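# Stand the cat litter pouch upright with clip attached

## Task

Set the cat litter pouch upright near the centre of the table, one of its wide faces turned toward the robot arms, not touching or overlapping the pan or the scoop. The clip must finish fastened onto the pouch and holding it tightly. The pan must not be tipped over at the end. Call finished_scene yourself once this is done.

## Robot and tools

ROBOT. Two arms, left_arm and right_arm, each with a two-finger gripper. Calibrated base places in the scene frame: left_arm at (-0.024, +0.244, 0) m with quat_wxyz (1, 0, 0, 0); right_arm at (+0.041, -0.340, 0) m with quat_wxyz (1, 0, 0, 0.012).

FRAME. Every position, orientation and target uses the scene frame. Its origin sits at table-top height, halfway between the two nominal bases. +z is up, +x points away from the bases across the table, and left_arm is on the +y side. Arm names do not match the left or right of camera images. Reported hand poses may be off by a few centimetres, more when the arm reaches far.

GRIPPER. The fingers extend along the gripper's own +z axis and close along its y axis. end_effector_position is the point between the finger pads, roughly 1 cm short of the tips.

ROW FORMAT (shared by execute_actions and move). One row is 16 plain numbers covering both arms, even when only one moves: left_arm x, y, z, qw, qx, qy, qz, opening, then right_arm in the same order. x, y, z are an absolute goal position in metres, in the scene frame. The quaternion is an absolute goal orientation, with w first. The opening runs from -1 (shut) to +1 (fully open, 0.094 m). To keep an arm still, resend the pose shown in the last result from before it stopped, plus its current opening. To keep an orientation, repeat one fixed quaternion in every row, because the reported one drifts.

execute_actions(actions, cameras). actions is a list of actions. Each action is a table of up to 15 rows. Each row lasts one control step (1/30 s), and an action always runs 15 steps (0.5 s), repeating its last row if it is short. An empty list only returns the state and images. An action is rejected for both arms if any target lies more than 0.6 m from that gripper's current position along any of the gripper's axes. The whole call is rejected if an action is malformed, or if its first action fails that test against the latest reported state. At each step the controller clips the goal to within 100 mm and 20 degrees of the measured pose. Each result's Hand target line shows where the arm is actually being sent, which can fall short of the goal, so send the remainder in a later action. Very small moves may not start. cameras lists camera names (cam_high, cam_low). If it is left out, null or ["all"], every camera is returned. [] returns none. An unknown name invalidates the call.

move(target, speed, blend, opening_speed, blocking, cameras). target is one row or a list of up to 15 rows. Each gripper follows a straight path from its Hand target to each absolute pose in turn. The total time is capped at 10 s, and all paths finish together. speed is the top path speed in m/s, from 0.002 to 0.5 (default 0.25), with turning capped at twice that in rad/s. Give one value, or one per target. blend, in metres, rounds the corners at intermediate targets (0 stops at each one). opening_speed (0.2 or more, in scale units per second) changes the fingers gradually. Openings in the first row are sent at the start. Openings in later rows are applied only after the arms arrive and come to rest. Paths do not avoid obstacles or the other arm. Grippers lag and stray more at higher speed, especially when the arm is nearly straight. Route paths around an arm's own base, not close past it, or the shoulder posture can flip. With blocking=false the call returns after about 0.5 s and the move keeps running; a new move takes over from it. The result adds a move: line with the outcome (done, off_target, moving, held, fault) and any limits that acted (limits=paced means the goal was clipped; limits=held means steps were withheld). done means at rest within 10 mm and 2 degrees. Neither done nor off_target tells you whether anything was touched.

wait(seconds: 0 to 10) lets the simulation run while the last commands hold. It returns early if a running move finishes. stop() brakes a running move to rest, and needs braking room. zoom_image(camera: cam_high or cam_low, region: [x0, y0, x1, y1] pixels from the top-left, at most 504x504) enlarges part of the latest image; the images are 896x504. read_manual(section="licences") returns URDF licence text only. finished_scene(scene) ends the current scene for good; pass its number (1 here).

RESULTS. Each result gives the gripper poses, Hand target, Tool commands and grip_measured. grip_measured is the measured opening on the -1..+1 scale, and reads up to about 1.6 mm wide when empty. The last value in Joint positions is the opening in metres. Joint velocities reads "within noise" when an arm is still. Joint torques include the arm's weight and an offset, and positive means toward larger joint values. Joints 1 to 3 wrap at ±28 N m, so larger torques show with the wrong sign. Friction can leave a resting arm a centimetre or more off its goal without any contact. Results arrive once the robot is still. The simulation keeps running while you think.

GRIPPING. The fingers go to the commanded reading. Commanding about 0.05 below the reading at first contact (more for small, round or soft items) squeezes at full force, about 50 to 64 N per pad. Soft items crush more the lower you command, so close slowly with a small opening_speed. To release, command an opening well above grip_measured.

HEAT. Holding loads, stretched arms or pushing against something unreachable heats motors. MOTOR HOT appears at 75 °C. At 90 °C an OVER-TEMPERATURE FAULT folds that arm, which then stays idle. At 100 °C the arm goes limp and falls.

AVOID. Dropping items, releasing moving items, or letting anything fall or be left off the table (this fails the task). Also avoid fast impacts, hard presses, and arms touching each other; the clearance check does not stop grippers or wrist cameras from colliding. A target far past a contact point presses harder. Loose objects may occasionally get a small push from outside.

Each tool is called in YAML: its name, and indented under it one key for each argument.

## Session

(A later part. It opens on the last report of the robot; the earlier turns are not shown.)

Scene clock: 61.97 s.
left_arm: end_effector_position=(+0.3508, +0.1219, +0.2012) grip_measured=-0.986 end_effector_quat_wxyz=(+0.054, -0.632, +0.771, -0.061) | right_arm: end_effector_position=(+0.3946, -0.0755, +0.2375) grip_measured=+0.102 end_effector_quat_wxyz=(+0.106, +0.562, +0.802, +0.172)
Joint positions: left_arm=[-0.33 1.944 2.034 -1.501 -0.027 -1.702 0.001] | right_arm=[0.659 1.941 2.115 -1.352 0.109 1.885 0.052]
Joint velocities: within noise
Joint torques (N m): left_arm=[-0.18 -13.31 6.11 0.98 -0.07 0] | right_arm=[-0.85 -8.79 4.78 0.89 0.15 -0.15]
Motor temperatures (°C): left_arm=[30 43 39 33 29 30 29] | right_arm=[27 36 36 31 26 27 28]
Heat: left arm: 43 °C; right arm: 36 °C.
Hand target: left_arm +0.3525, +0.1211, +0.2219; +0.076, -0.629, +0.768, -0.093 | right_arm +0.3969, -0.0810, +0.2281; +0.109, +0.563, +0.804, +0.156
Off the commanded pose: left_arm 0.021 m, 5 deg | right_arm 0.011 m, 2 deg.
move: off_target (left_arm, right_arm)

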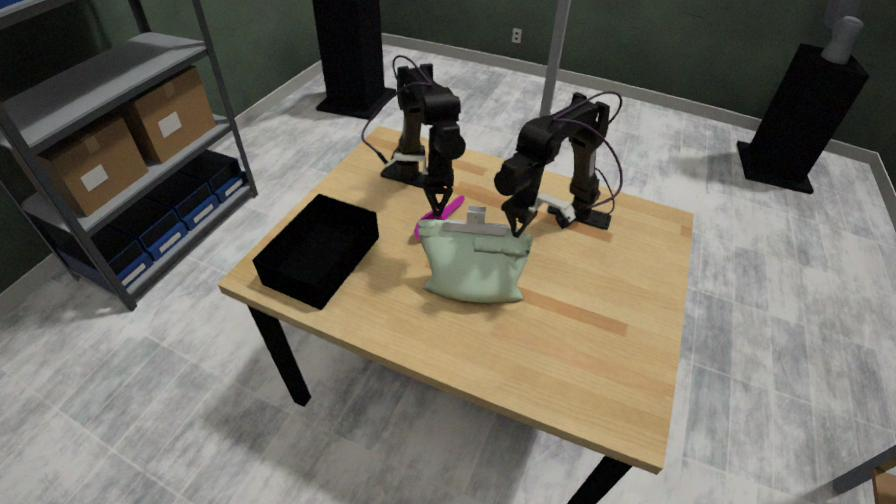

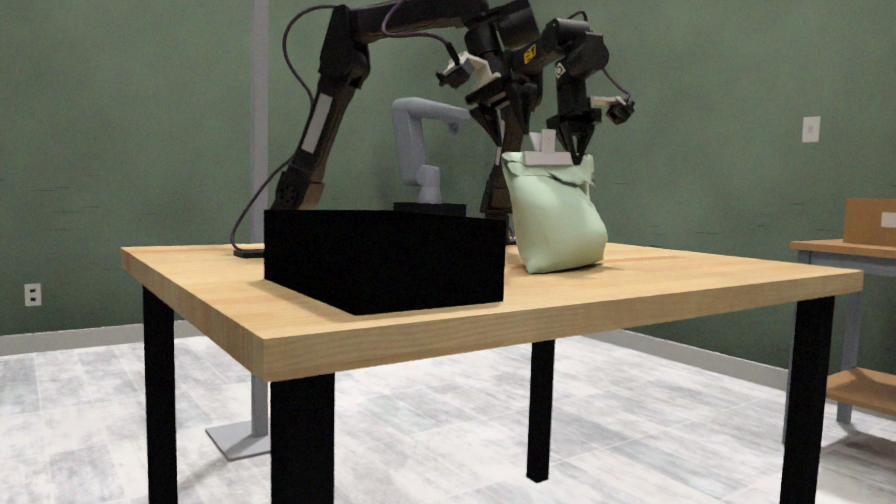

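move:
  target:
    - [0.353, 0.121, 0.222, 0.0765, -0.6265, 0.7656, -0.0935, -1.0, 0.396, -0.094, 0.205, 0.1094, 0.5631, 0.8040, 0.1563, 0.1]
    - [0.353, 0.121, 0.222, 0.0765, -0.6265, 0.7656, -0.0935, -1.0, 0.402, -0.093, 0.181, 0.1094, 0.5631, 0.8040, 0.1563, 0.1]
  speed: 0.06
  blend: 0.01

zoom_image:
  camera: "cam_high"
  region: [400, 180, 500, 260]

zoom_image:
  camera: "cam_low"
  region: [440, 60, 660, 280]

Scene clock: 63.93 s.
left_arm: end_effector_position=(+0.3508, +0.1219, +0.2012) grip_measured=-0.986 end_effector_quat_wxyz=(+0.054, -0.632, +0.771, -0.061) | right_arm: end_effector_position=(+0.4040, -0.0865, +0.1775) grip_measured=+0.102 end_effector_quat_wxyz=(+0.106, +0.564, +0.804, +0.156)
Joint positions: left_arm=[-0.33 1.944 2.034 -1.501 -0.027 -1.702 0.001] | right_arm=[0.625 1.899 1.819 -1.126 0.105 1.853 0.052]
Joint velocities: within noise
Joint torques (N m): left_arm=[-0.17 -13.01 6.09 0.99 -0.1 -0.01] | right_arm=[-0.84 -11.55 4.77 0.8 0.04 -0.16]
Motor temperatures (°C): left_arm=[30 43 39 33 29 30 29] | right_arm=[27 37 36 31 26 27 28]
Heat: left arm: 43 °C; right arm: 37 °C.
Hand target: left_arm +0.3525, +0.1211, +0.2219; +0.076, -0.629, +0.768, -0.093 | right_arm +0.4020, -0.0929, +0.1808; +0.109, +0.563, +0.804, +0.156
Off the commanded pose: left_arm 0.021 m, 5 deg | right_arm 0.008 m, 0 deg.
move: off_target (left_arm)

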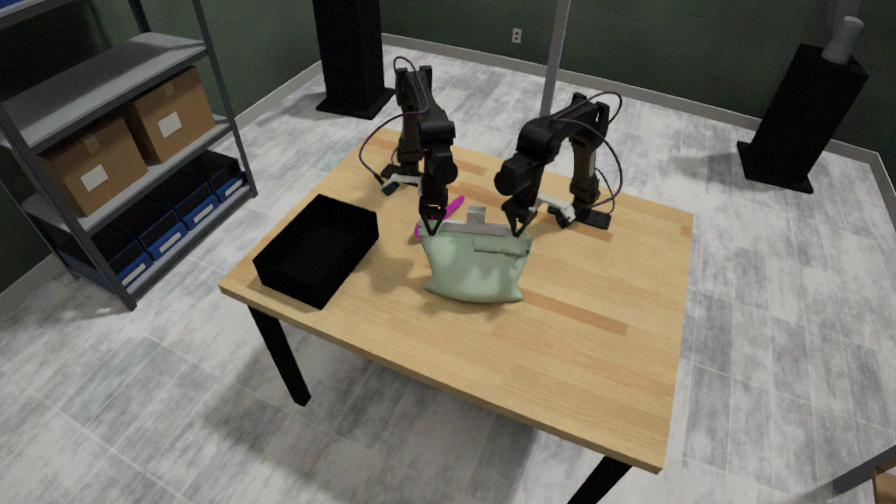

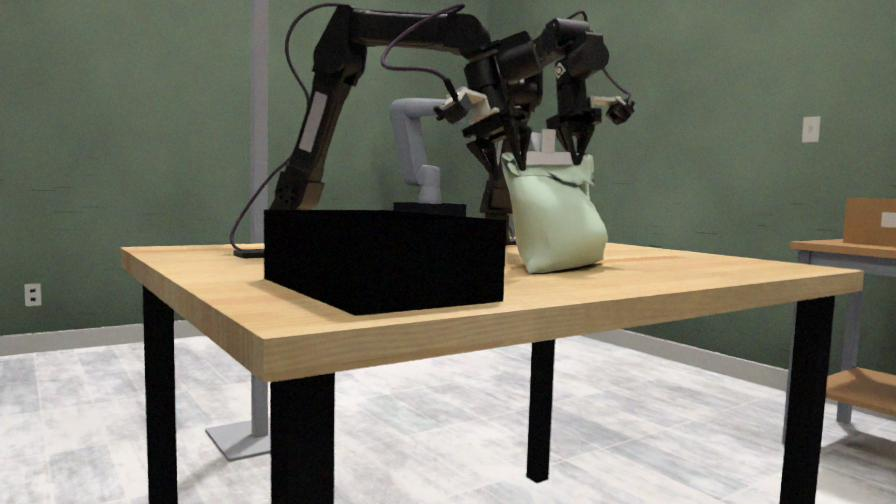

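Scaled by 5.040.

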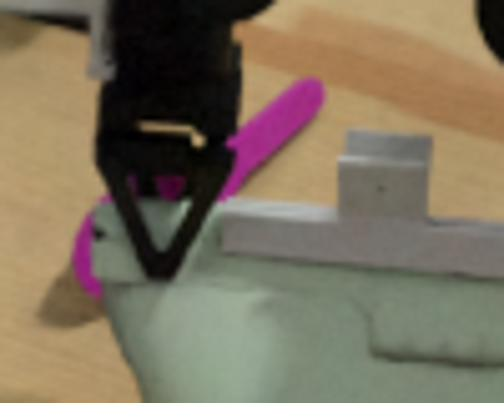

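Scaled by 2.291.

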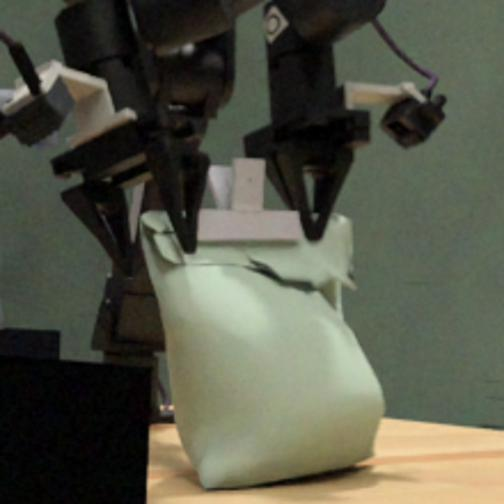

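move:
  target: [0.353, 0.121, 0.222, 0.0765, -0.6265, 0.7656, -0.0935, -1.0, 0.402, -0.093, 0.181, 0.1094, 0.5631, 0.8040, 0.1563, -1.0]
  opening_speed: 0.4
  speed: 0.1

Scene clock: 67.40 s.
left_arm: end_effector_position=(+0.3508, +0.1219, +0.2012) grip_measured=-0.986 end_effector_quat_wxyz=(+0.054, -0.632, +0.771, -0.061) | right_arm: end_effector_position=(+0.4069, -0.0832, +0.1791) grip_measured=-0.982 end_effector_quat_wxyz=(+0.106, +0.563, +0.803, +0.165)
Joint positions: left_arm=[-0.33 1.944 2.034 -1.501 -0.027 -1.702 0.001] | right_arm=[0.625 1.899 1.819 -1.107 0.1 1.853 0.001]
Joint velocities: within noise
Joint torques (N m): left_arm=[-0.31 -13.24 5.94 1 -0.09 0.03] | right_arm=[-0.7 -11.44 4.89 0.67 0.12 -0.16]
Motor temperatures (°C): left_arm=[30 43 39 33 29 30 29] | right_arm=[27 39 36 31 26 27 28]
Heat: left arm: 43 °C; right arm: 39 °C.
Hand target: left_arm +0.3525, +0.1211, +0.2219; +0.076, -0.629, +0.768, -0.093 | right_arm +0.4021, -0.0928, +0.1808; +0.109, +0.563, +0.804, +0.156
Off the commanded pose: left_arm 0.021 m, 5 deg | right_arm 0.011 m, 1 deg.
move: off_target (left_arm, right_arm)

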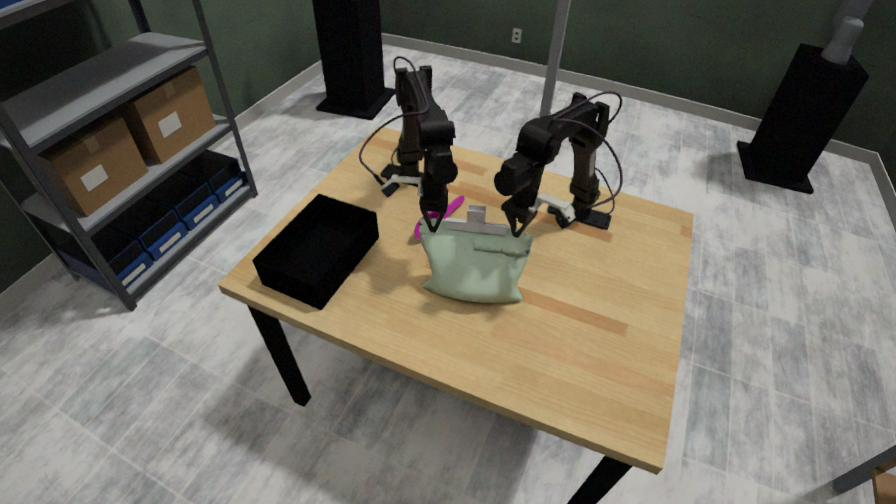

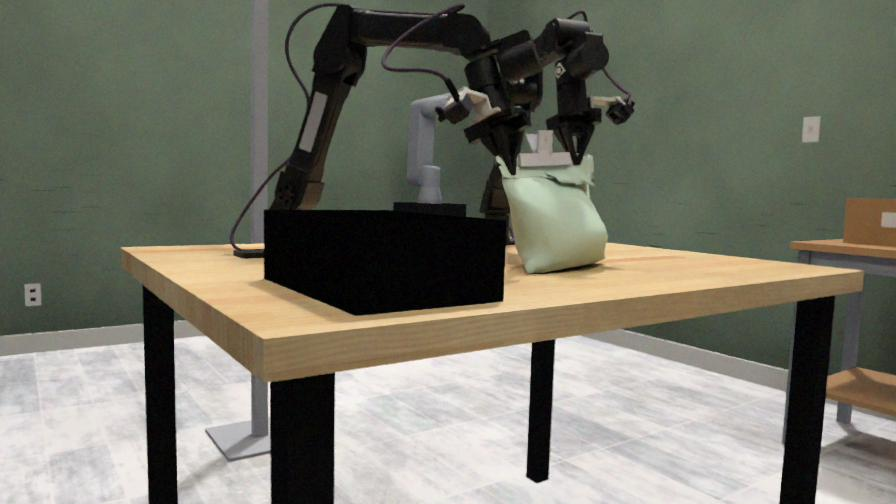

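zoom_image:
  camera: "cam_high"
  region: [390, 160, 570, 320]

zoom_image:
  camera: "cam_low"
  region: [450, 80, 650, 290]

Scaled by 2.800.

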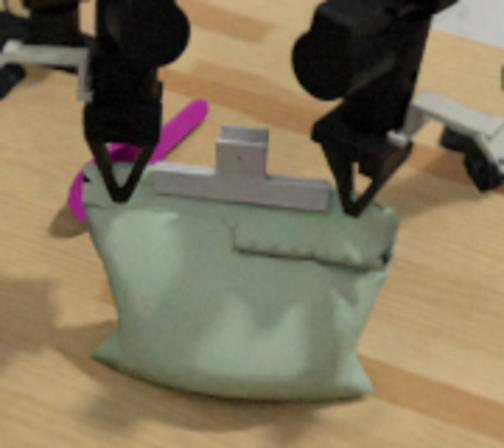

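Scaled by 2.400.

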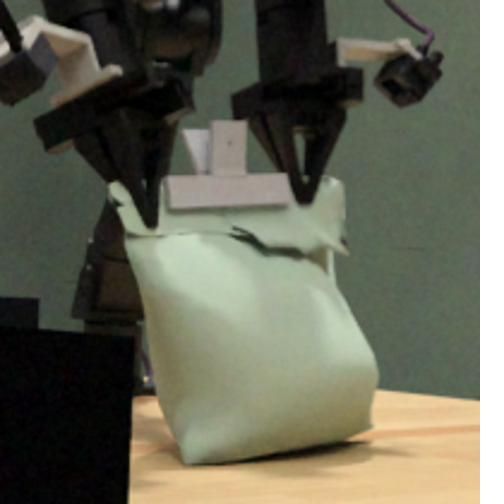

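move:
  target: [0.350, 0.118, 0.262, 0.0765, -0.6265, 0.7656, -0.0935, -1.0, 0.400, -0.090, 0.243, 0.1094, 0.5631, 0.8040, 0.1563, -1.0]
  speed: 0.08

Scene clock: 69.90 s.
left_arm: end_effector_position=(+0.3441, +0.1179, +0.2336) grip_measured=-0.986 end_effector_quat_wxyz=(+0.058, -0.630, +0.771, -0.077) | right_arm: end_effector_position=(+0.3882, -0.0951, +0.2211) grip_measured=-0.982 end_effector_quat_wxyz=(+0.087, +0.565, +0.811, +0.121)
Joint positions: left_arm=[-0.342 1.944 2.168 -1.602 -0.019 -1.71 0.001] | right_arm=[0.625 1.968 2.122 -1.44 0.089 1.853 0.001]
Joint velocities: within noise
Joint torques (N m): left_arm=[-0.2 -11.73 9.81 0.93 -0.19 0.04] | right_arm=[0.21 -10.22 10.44 0.92 0.28 0]
Motor temperatures (°C): left_arm=[30 43 39 33 29 30 29] | right_arm=[27 40 37 31 26 27 28]
Heat: left arm: 43 °C; right arm: 40 °C.
Hand target: left_arm +0.3488, +0.1184, +0.2610; +0.090, -0.626, +0.766, -0.115 | right_arm +0.3993, -0.0905, +0.2430; +0.109, +0.563, +0.804, +0.157
Off the commanded pose: left_arm 0.029 m, 3 deg | right_arm 0.025 m, 5 deg.
joint read past its limit (left arm) — joint 4 (wrist pitch), lower limit.
joint sent to its limit (left arm) — joint 4 (wrist pitch), lower limit. The joint targets are off in orientation, not in position.
move: off_target (left_arm, right_arm)

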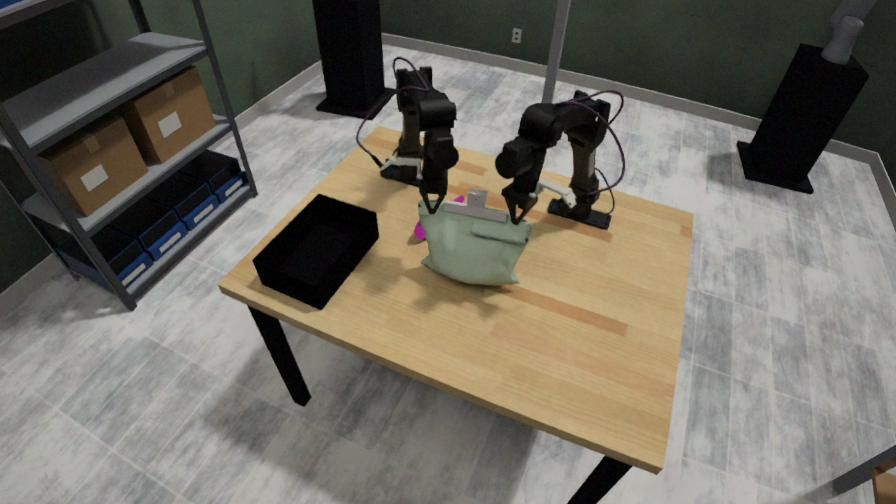

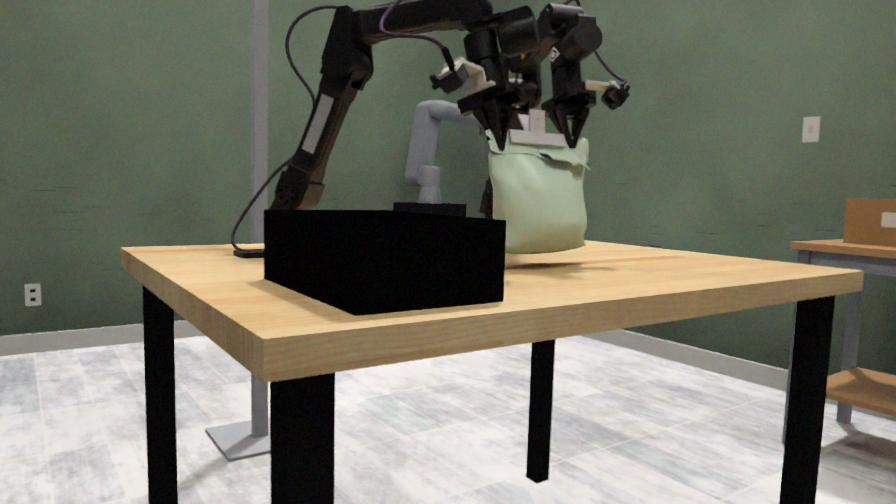

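zoom_image:
  camera: "cam_low"
  region: [430, 70, 640, 280]

zoom_image:
  camera: "cam_high"
  region: [390, 150, 570, 300]

Scaled by 2.400.

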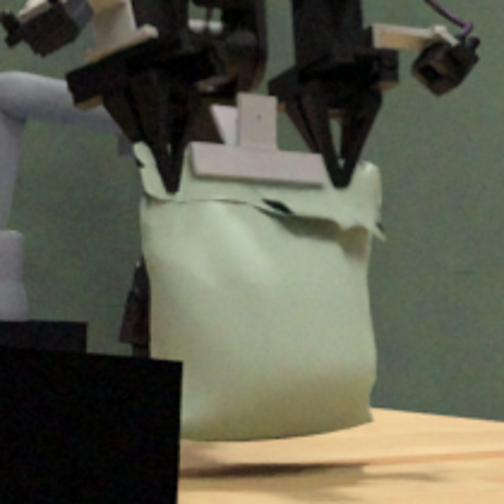

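Scaled by 2.800.

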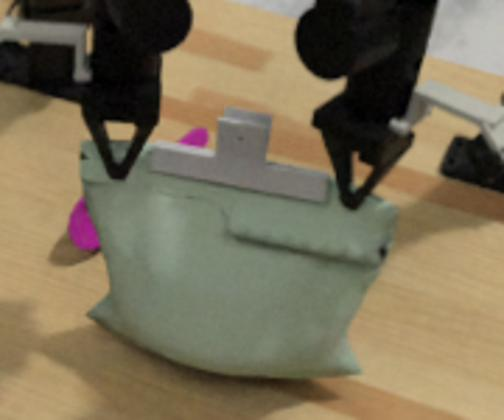

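move:
  target: [0.314, 0.141, 0.262, 0.1266, -0.5955, 0.7760, -0.1649, -1.0, 0.320, -0.068, 0.245, 0.1289, 0.6631, 0.7237, 0.1406, -1.0]
  speed: 0.08

Scene clock: 72.50 s.
left_arm: end_effector_position=(+0.3063, +0.1426, +0.2382) grip_measured=-0.987 end_effector_quat_wxyz=(+0.095, -0.604, +0.783, -0.117) | right_arm: end_effector_position=(+0.3219, -0.0667, +0.2236) grip_measured=-0.982 end_effector_quat_wxyz=(+0.085, +0.591, +0.794, +0.114)
Joint positions: left_arm=[-0.314 1.636 1.774 -1.406 -0.025 -1.624 0.001] | right_arm=[0.811 1.863 1.993 -1.456 0.146 2.096 0.001]
Joint velocities: within noise
Joint torques (N m): left_arm=[0.53 -10.51 6.94 1.56 -0.02 0.12] | right_arm=[0.5 -13.33 5.35 0.78 0.24 -0.01]
Motor temperatures (°C): left_arm=[30 43 39 33 29 30 29] | right_arm=[27 41 37 32 26 27 28]
Heat: left arm: 43 °C; right arm: 41 °C.
Hand target: left_arm +0.3129, +0.1415, +0.2624; +0.127, -0.596, +0.776, -0.164 | right_arm +0.3201, -0.0687, +0.2447; +0.094, +0.589, +0.789, +0.148
Off the commanded pose: left_arm 0.025 m, 7 deg | right_arm 0.022 m, 13 deg.
joint sent to its limit (right arm) — joint 6 (wrist roll), upper limit. The joint targets are off in orientation, not in position.
move: off_target (left_arm, right_arm)

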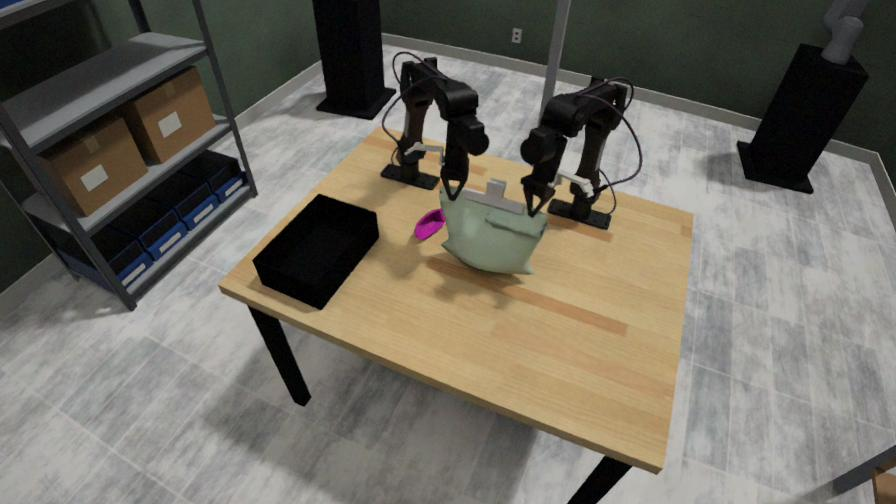

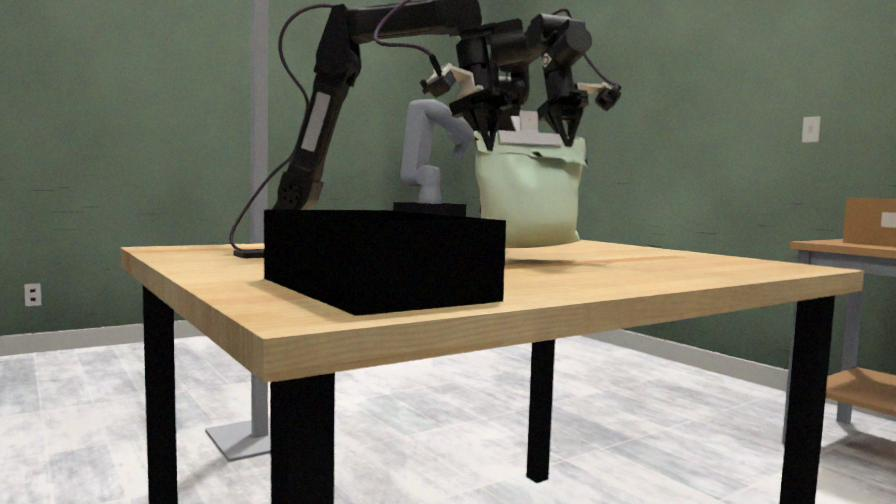

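move:
  target: [0.310, 0.141, 0.228, 0.1266, -0.5955, 0.7760, -0.1649, -1.0, 0.312, -0.070, 0.213, 0.0938, 0.5890, 0.7890, 0.1480, -1.0]
  speed: 0.05

Scene clock: 74.03 s.
left_arm: end_effector_position=(+0.3005, +0.1415, +0.2073) grip_measured=-0.987 end_effector_quat_wxyz=(+0.092, -0.602, +0.783, -0.126) | right_arm: end_effector_position=(+0.3093, -0.0702, +0.1935) grip_measured=-0.982 end_effector_quat_wxyz=(+0.077, +0.586, +0.799, +0.112)
Joint positions: left_arm=[-0.314 1.568 1.573 -1.263 -0.01 -1.624 0.001] | right_arm=[0.823 1.783 1.77 -1.318 0.133 2.096 0.001]
Joint velocities: within noise
Joint torques (N m): left_arm=[0.25 -9.73 6.8 1.53 -0.16 0.08] | right_arm=[0.38 -12.21 5.56 0.86 0.24 -0.01]
Motor temperatures (°C): left_arm=[30 42 39 33 29 30 29] | right_arm=[27 42 37 32 26 27 28]
Heat: left arm: 42 °C; right arm: 42 °C.
Hand target: left_arm +0.3090, +0.1413, +0.2285; +0.126, -0.596, +0.776, -0.164 | right_arm +0.3118, -0.0705, +0.2129; +0.091, +0.584, +0.793, +0.148
Off the commanded pose: left_arm 0.023 m, 6 deg | right_arm 0.020 m, 5 deg.
joint sent to its limit (right arm) — joint 6 (wrist roll), upper limit. The joint targets still meet the commanded pose.
move: off_target (left_arm, right_arm)

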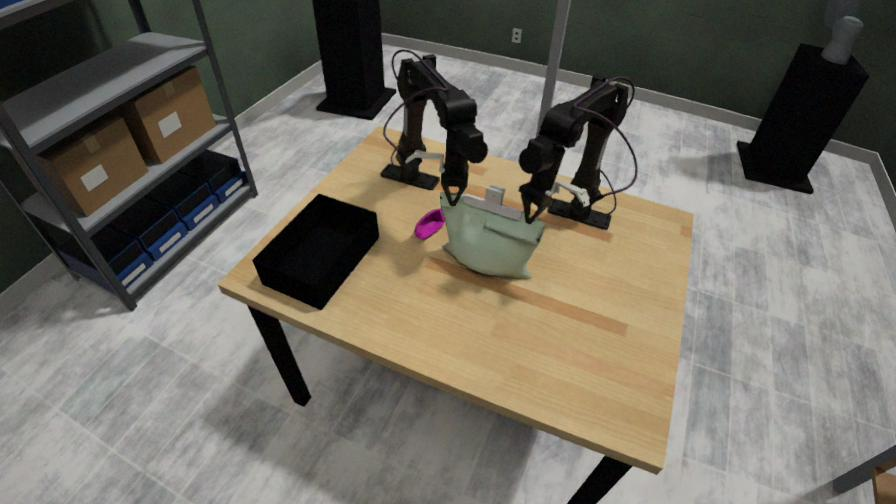

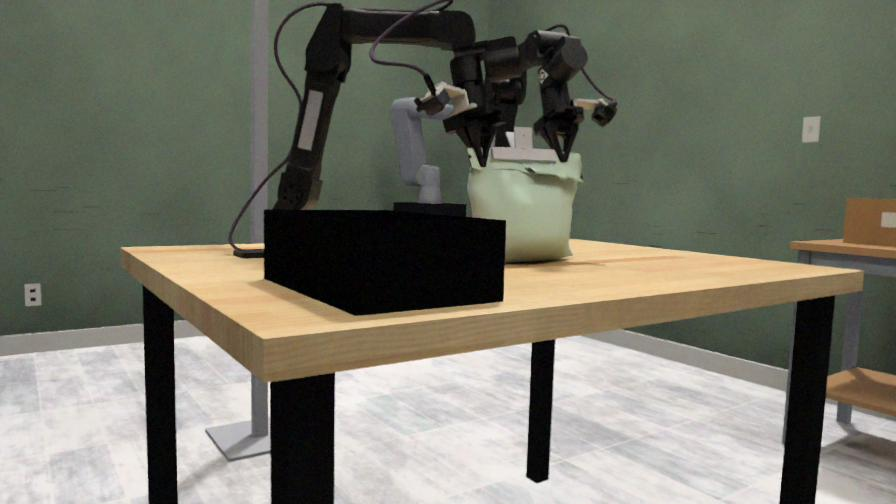

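move:
  target: [0.310, 0.141, 0.208, 0.1266, -0.5955, 0.7760, -0.1649, -1.0, 0.312, -0.070, 0.200, 0.0938, 0.5890, 0.7890, 0.1480, -1.0]
  speed: 0.04

Scene clock: 75.17 s.
left_arm: end_effector_position=(+0.3048, +0.1407, +0.1979) grip_measured=-0.987 end_effector_quat_wxyz=(+0.106, -0.600, +0.780, -0.144) | right_arm: end_effector_position=(+0.3124, -0.0690, +0.1872) grip_measured=-0.982 end_effector_quat_wxyz=(+0.083, +0.586, +0.796, +0.126)
Joint positions: left_arm=[-0.314 1.532 1.484 -1.163 -0.013 -1.624 0.001] | right_arm=[0.823 1.76 1.708 -1.251 0.141 2.096 0.001]
Joint velocities: within noise
Joint torques (N m): left_arm=[0.1 -7.84 6.04 1.44 -0.11 0.09] | right_arm=[0.36 -11.63 5.26 0.82 0.21 -0.04]
Motor temperatures (°C): left_arm=[30 42 39 33 29 30 29] | right_arm=[27 42 37 32 26 27 28]
Heat: left arm: 42 °C; right arm: 42 °C.
Hand target: left_arm +0.3098, +0.1411, +0.2081; +0.126, -0.596, +0.776, -0.164 | right_arm +0.3121, -0.0702, +0.1999; +0.091, +0.584, +0.793, +0.148
Off the commanded pose: left_arm 0.011 m, 3 deg | right_arm 0.013 m, 3 deg.
joint sent to its limit (right arm) — joint 6 (wrist roll), upper limit. The joint targets still meet the commanded pose.
move: off_target (left_arm, right_arm)

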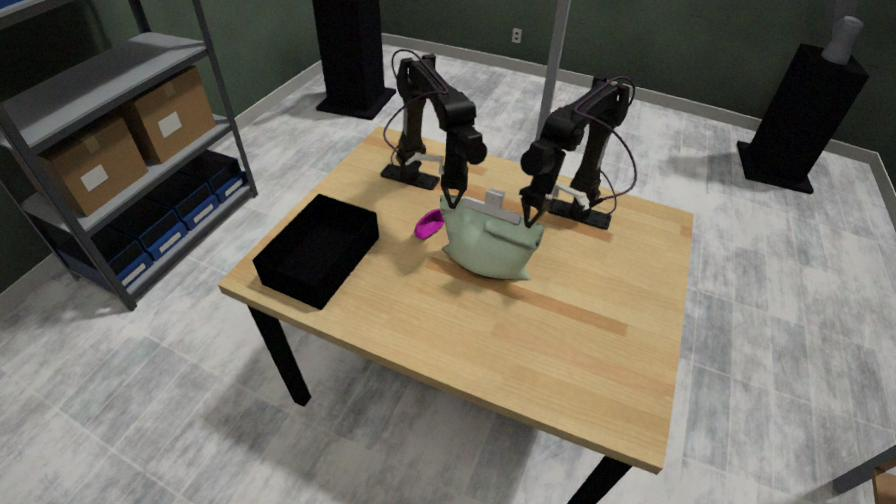

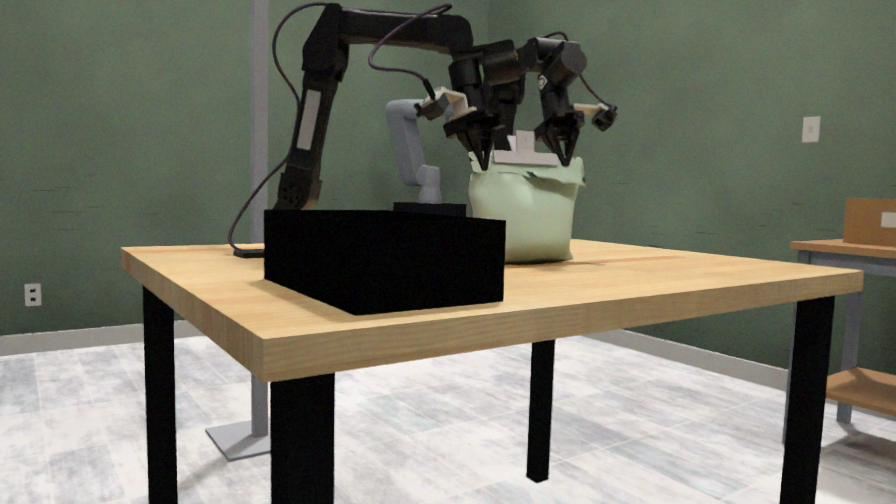

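move:
  target: [0.310, 0.140, 0.194, 0.1266, -0.5955, 0.7760, -0.1649, -1.0, 0.312, -0.069, 0.185, 0.0938, 0.5890, 0.7890, 0.1480, -1.0]
  speed: 0.03

zoom_image:
  camera: "cam_low"
  region: [430, 90, 630, 290]

zoom_image:
  camera: "cam_high"
  region: [400, 150, 580, 300]

Scene clock: 76.47 s.
left_arm: end_effector_position=(+0.3103, +0.1391, +0.1905) grip_measured=-0.987 end_effector_quat_wxyz=(+0.117, -0.598, +0.777, -0.158) | right_arm: end_effector_position=(+0.3153, -0.0680, +0.1794) grip_measured=-0.982 end_effector_quat_wxyz=(+0.088, +0.586, +0.794, +0.138)
Joint positions: left_arm=[-0.314 1.516 1.425 -1.085 -0.014 -1.624 0.001] | right_arm=[0.823 1.74 1.645 -1.182 0.15 2.096 0.001]
Joint velocities: within noise
Joint torques (N m): left_arm=[-0.17 -7.3 5.75 1.31 -0.11 0.05] | right_arm=[0.4 -10.47 4.83 0.8 0.11 -0.01]
Motor temperatures (°C): left_arm=[30 41 39 33 29 30 29] | right_arm=[27 42 37 32 26 27 28]
Heat: left arm: 41 °C; right arm: 42 °C.
Hand target: left_arm +0.3100, +0.1400, +0.1940; +0.126, -0.596, +0.776, -0.165 | right_arm +0.3122, -0.0691, +0.1849; +0.091, +0.583, +0.793, +0.148
Off the commanded pose: left_arm 0.004 m, 1 deg | right_arm 0.007 m, 1 deg.
joint sent to its limit (right arm) — joint 6 (wrist roll), upper limit. The joint targets still meet the commanded pose.
move: done

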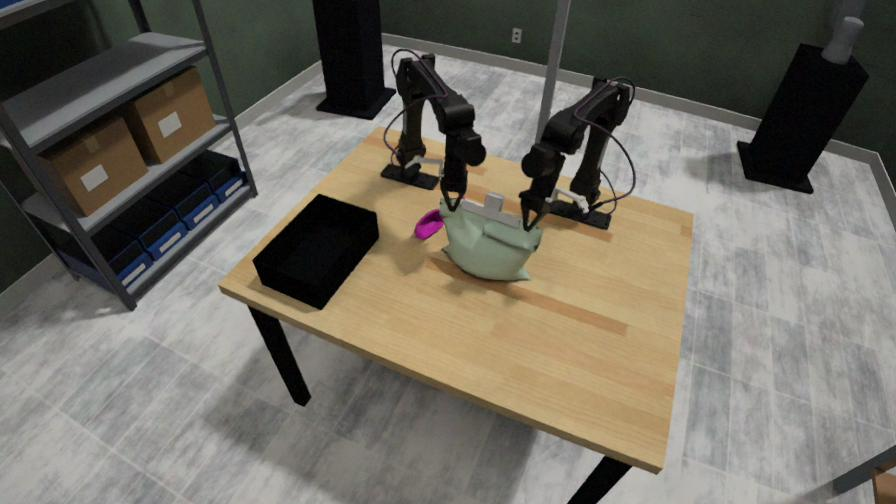

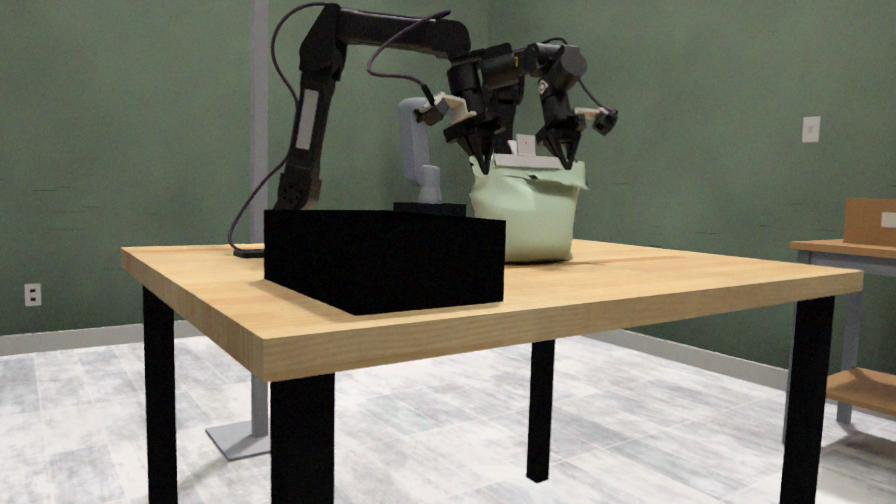

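Scaled by 2.520.

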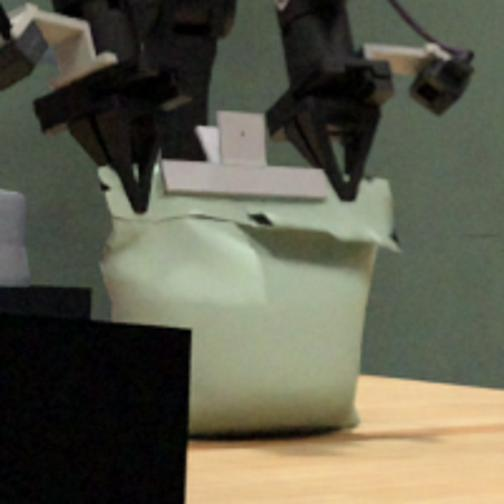

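Scaled by 2.800.

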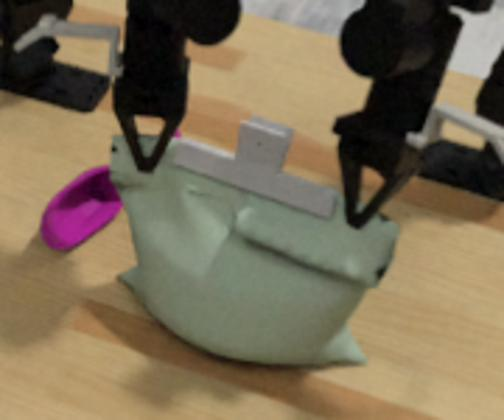

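move:
  target: [0.310, 0.140, 0.190, 0.1266, -0.5955, 0.7760, -0.1649, -0.6, 0.312, -0.069, 0.180, 0.0938, 0.5890, 0.7890, 0.1480, -0.6]
  speed: 0.03
  opening_speed: 0.3

zoom_image:
  camera: "cam_low"
  region: [430, 90, 630, 290]

zoom_image:
  camera: "cam_high"
  region: [400, 150, 580, 300]

Scene clock: 78.43 s.
left_arm: end_effector_position=(+0.3125, +0.1386, +0.1864) grip_measured=-0.601 end_effector_quat_wxyz=(+0.119, -0.598, +0.776, -0.160) | right_arm: end_effector_position=(+0.3172, -0.0659, +0.1783) grip_measured=-0.602 end_effector_quat_wxyz=(+0.089, +0.586, +0.792, +0.148)
Joint positions: left_arm=[-0.314 1.516 1.406 -1.059 -0.015 -1.624 0.019] | right_arm=[0.823 1.731 1.624 -1.149 0.15 2.096 0.019]
Joint velocities: within noise
Joint torques (N m): left_arm=[-0.23 -7.3 5.86 1.22 -0.1 0.02] | right_arm=[0.55 -9.85 4.88 0.75 0.11 0]
Motor temperatures (°C): left_arm=[30 41 39 33 29 30 29] | right_arm=[27 43 36 32 26 27 28]
Heat: left arm: 41 °C; right arm: 43 °C.
Hand target: left_arm +0.3101, +0.1400, +0.1900; +0.127, -0.596, +0.776, -0.165 | right_arm +0.3123, -0.0691, +0.1799; +0.092, +0.583, +0.793, +0.149
Off the commanded pose: left_arm 0.005 m, 1 deg | right_arm 0.006 m, 1 deg.
joint sent to its limit (right arm) — joint 6 (wrist roll), upper limit. The joint targets still meet the commanded pose.
move: done

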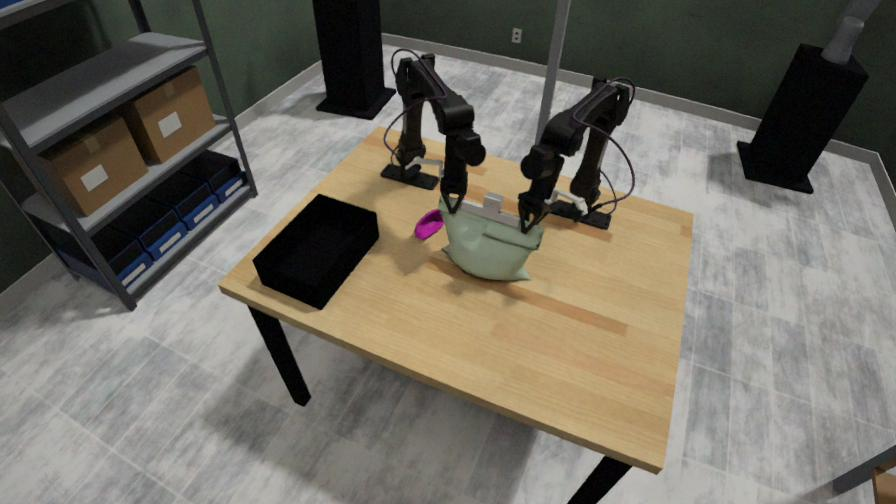

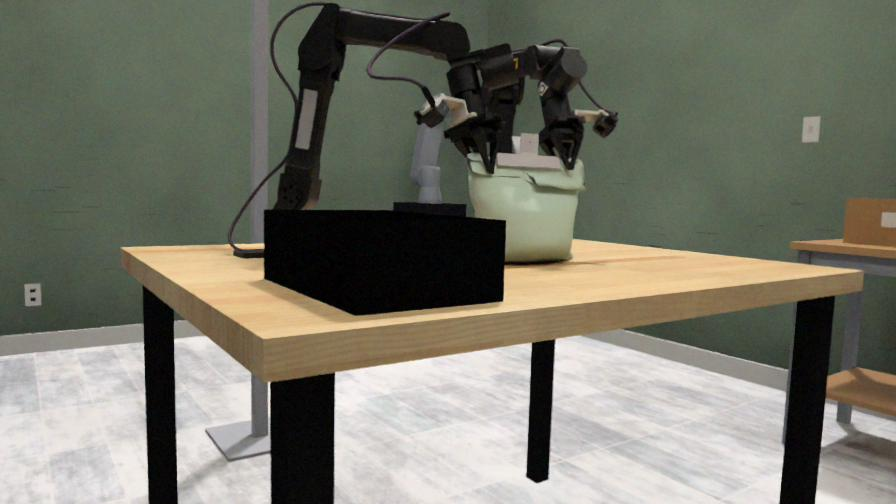

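Scaled by 2.520.

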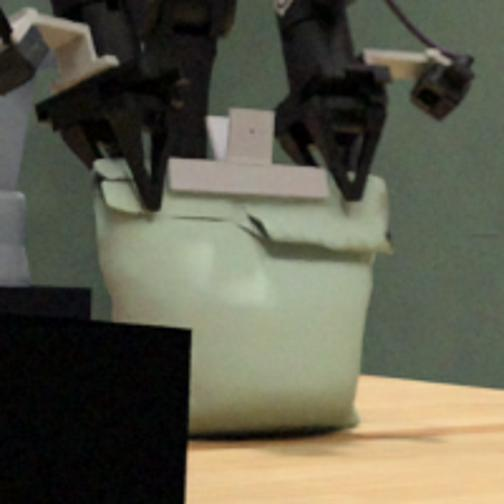

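Scaled by 2.800.

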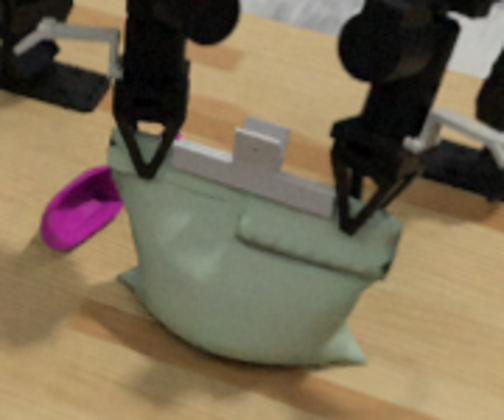

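move:
  target:
    - [0.310, 0.140, 0.190, 0.1266, -0.5955, 0.7760, -0.1649, -0.45, 0.312, -0.069, 0.180, 0.0938, 0.5890, 0.7890, 0.1480, -0.45]
    - [0.273, 0.150, 0.280, 0.1266, -0.5955, 0.7760, -0.1649, -0.45, 0.278, -0.079, 0.274, 0.0938, 0.5890, 0.7890, 0.1480, -0.45]
  speed: 0.06
  opening_speed: 0.3

zoom_image:
  camera: "cam_low"
  region: [430, 90, 630, 290]

zoom_image:
  camera: "cam_high"
  region: [400, 150, 580, 300]

Scene clock: 81.80 s.
left_arm: end_effector_position=(+0.2775, +0.1493, +0.2701) grip_measured=-0.451 end_effector_quat_wxyz=(+0.119, -0.598, +0.776, -0.160) | right_arm: end_effector_position=(+0.2820, -0.0780, +0.2691) grip_measured=-0.452 end_effector_quat_wxyz=(+0.082, +0.566, +0.806, +0.155)
Joint positions: left_arm=[-0.316 1.479 1.723 -1.413 -0.015 -1.626 0.026] | right_arm=[0.871 1.71 1.979 -1.517 0.143 2.096 0.026]
Joint velocities: within noise
Joint torques (N m): left_arm=[-0.59 -5.65 8.25 1.03 -0.16 -0.03] | right_arm=[0.34 -6.83 7.68 0.49 0.04 -0.06]
Motor temperatures (°C): left_arm=[30 40 39 33 29 30 29] | right_arm=[27 43 37 31 26 27 28]
Heat: left arm: 40 °C; right arm: 43 °C.
Hand target: left_arm +0.2730, +0.1501, +0.2798; +0.127, -0.596, +0.776, -0.165 | right_arm +0.2784, -0.0794, +0.2739; +0.083, +0.564, +0.808, +0.152
Off the commanded pose: left_arm 0.011 m, 1 deg | right_arm 0.006 m, 4 deg.
joint sent to its limit (right arm) — joint 6 (wrist roll), upper limit. The joint targets are off in orientation, not in position.
move: off_target (left_arm, right_arm)

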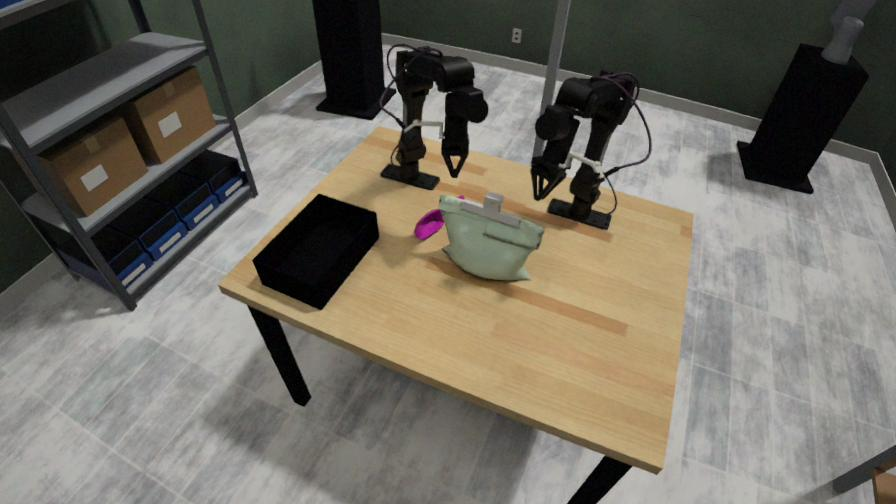

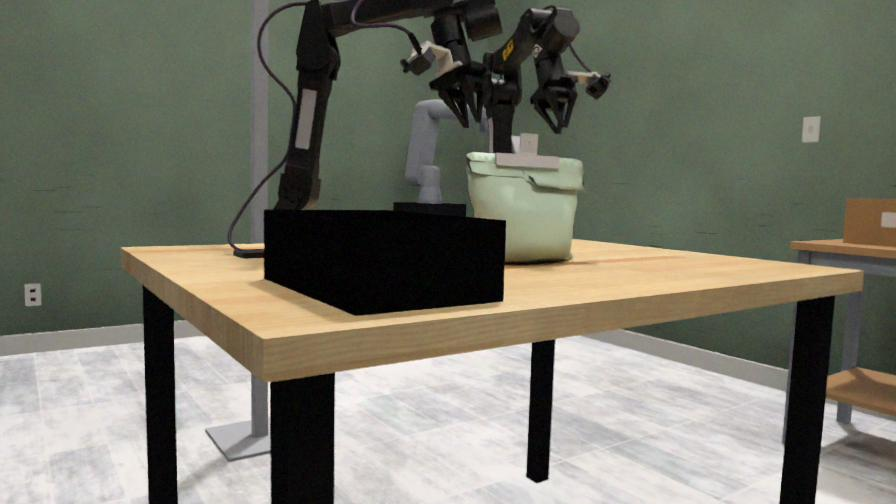

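Scaled by 2.520.

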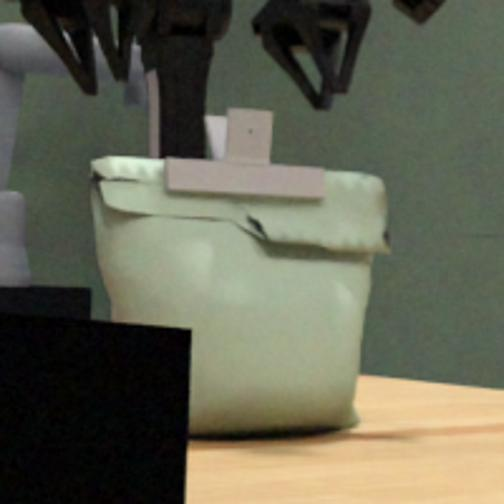

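Scaled by 2.800.

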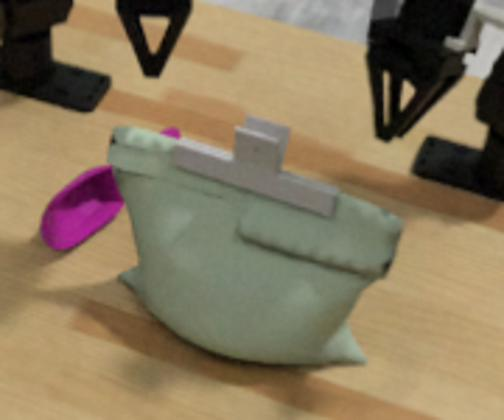

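finished_scene:
  scene: 1

The scene is finished: the task was done.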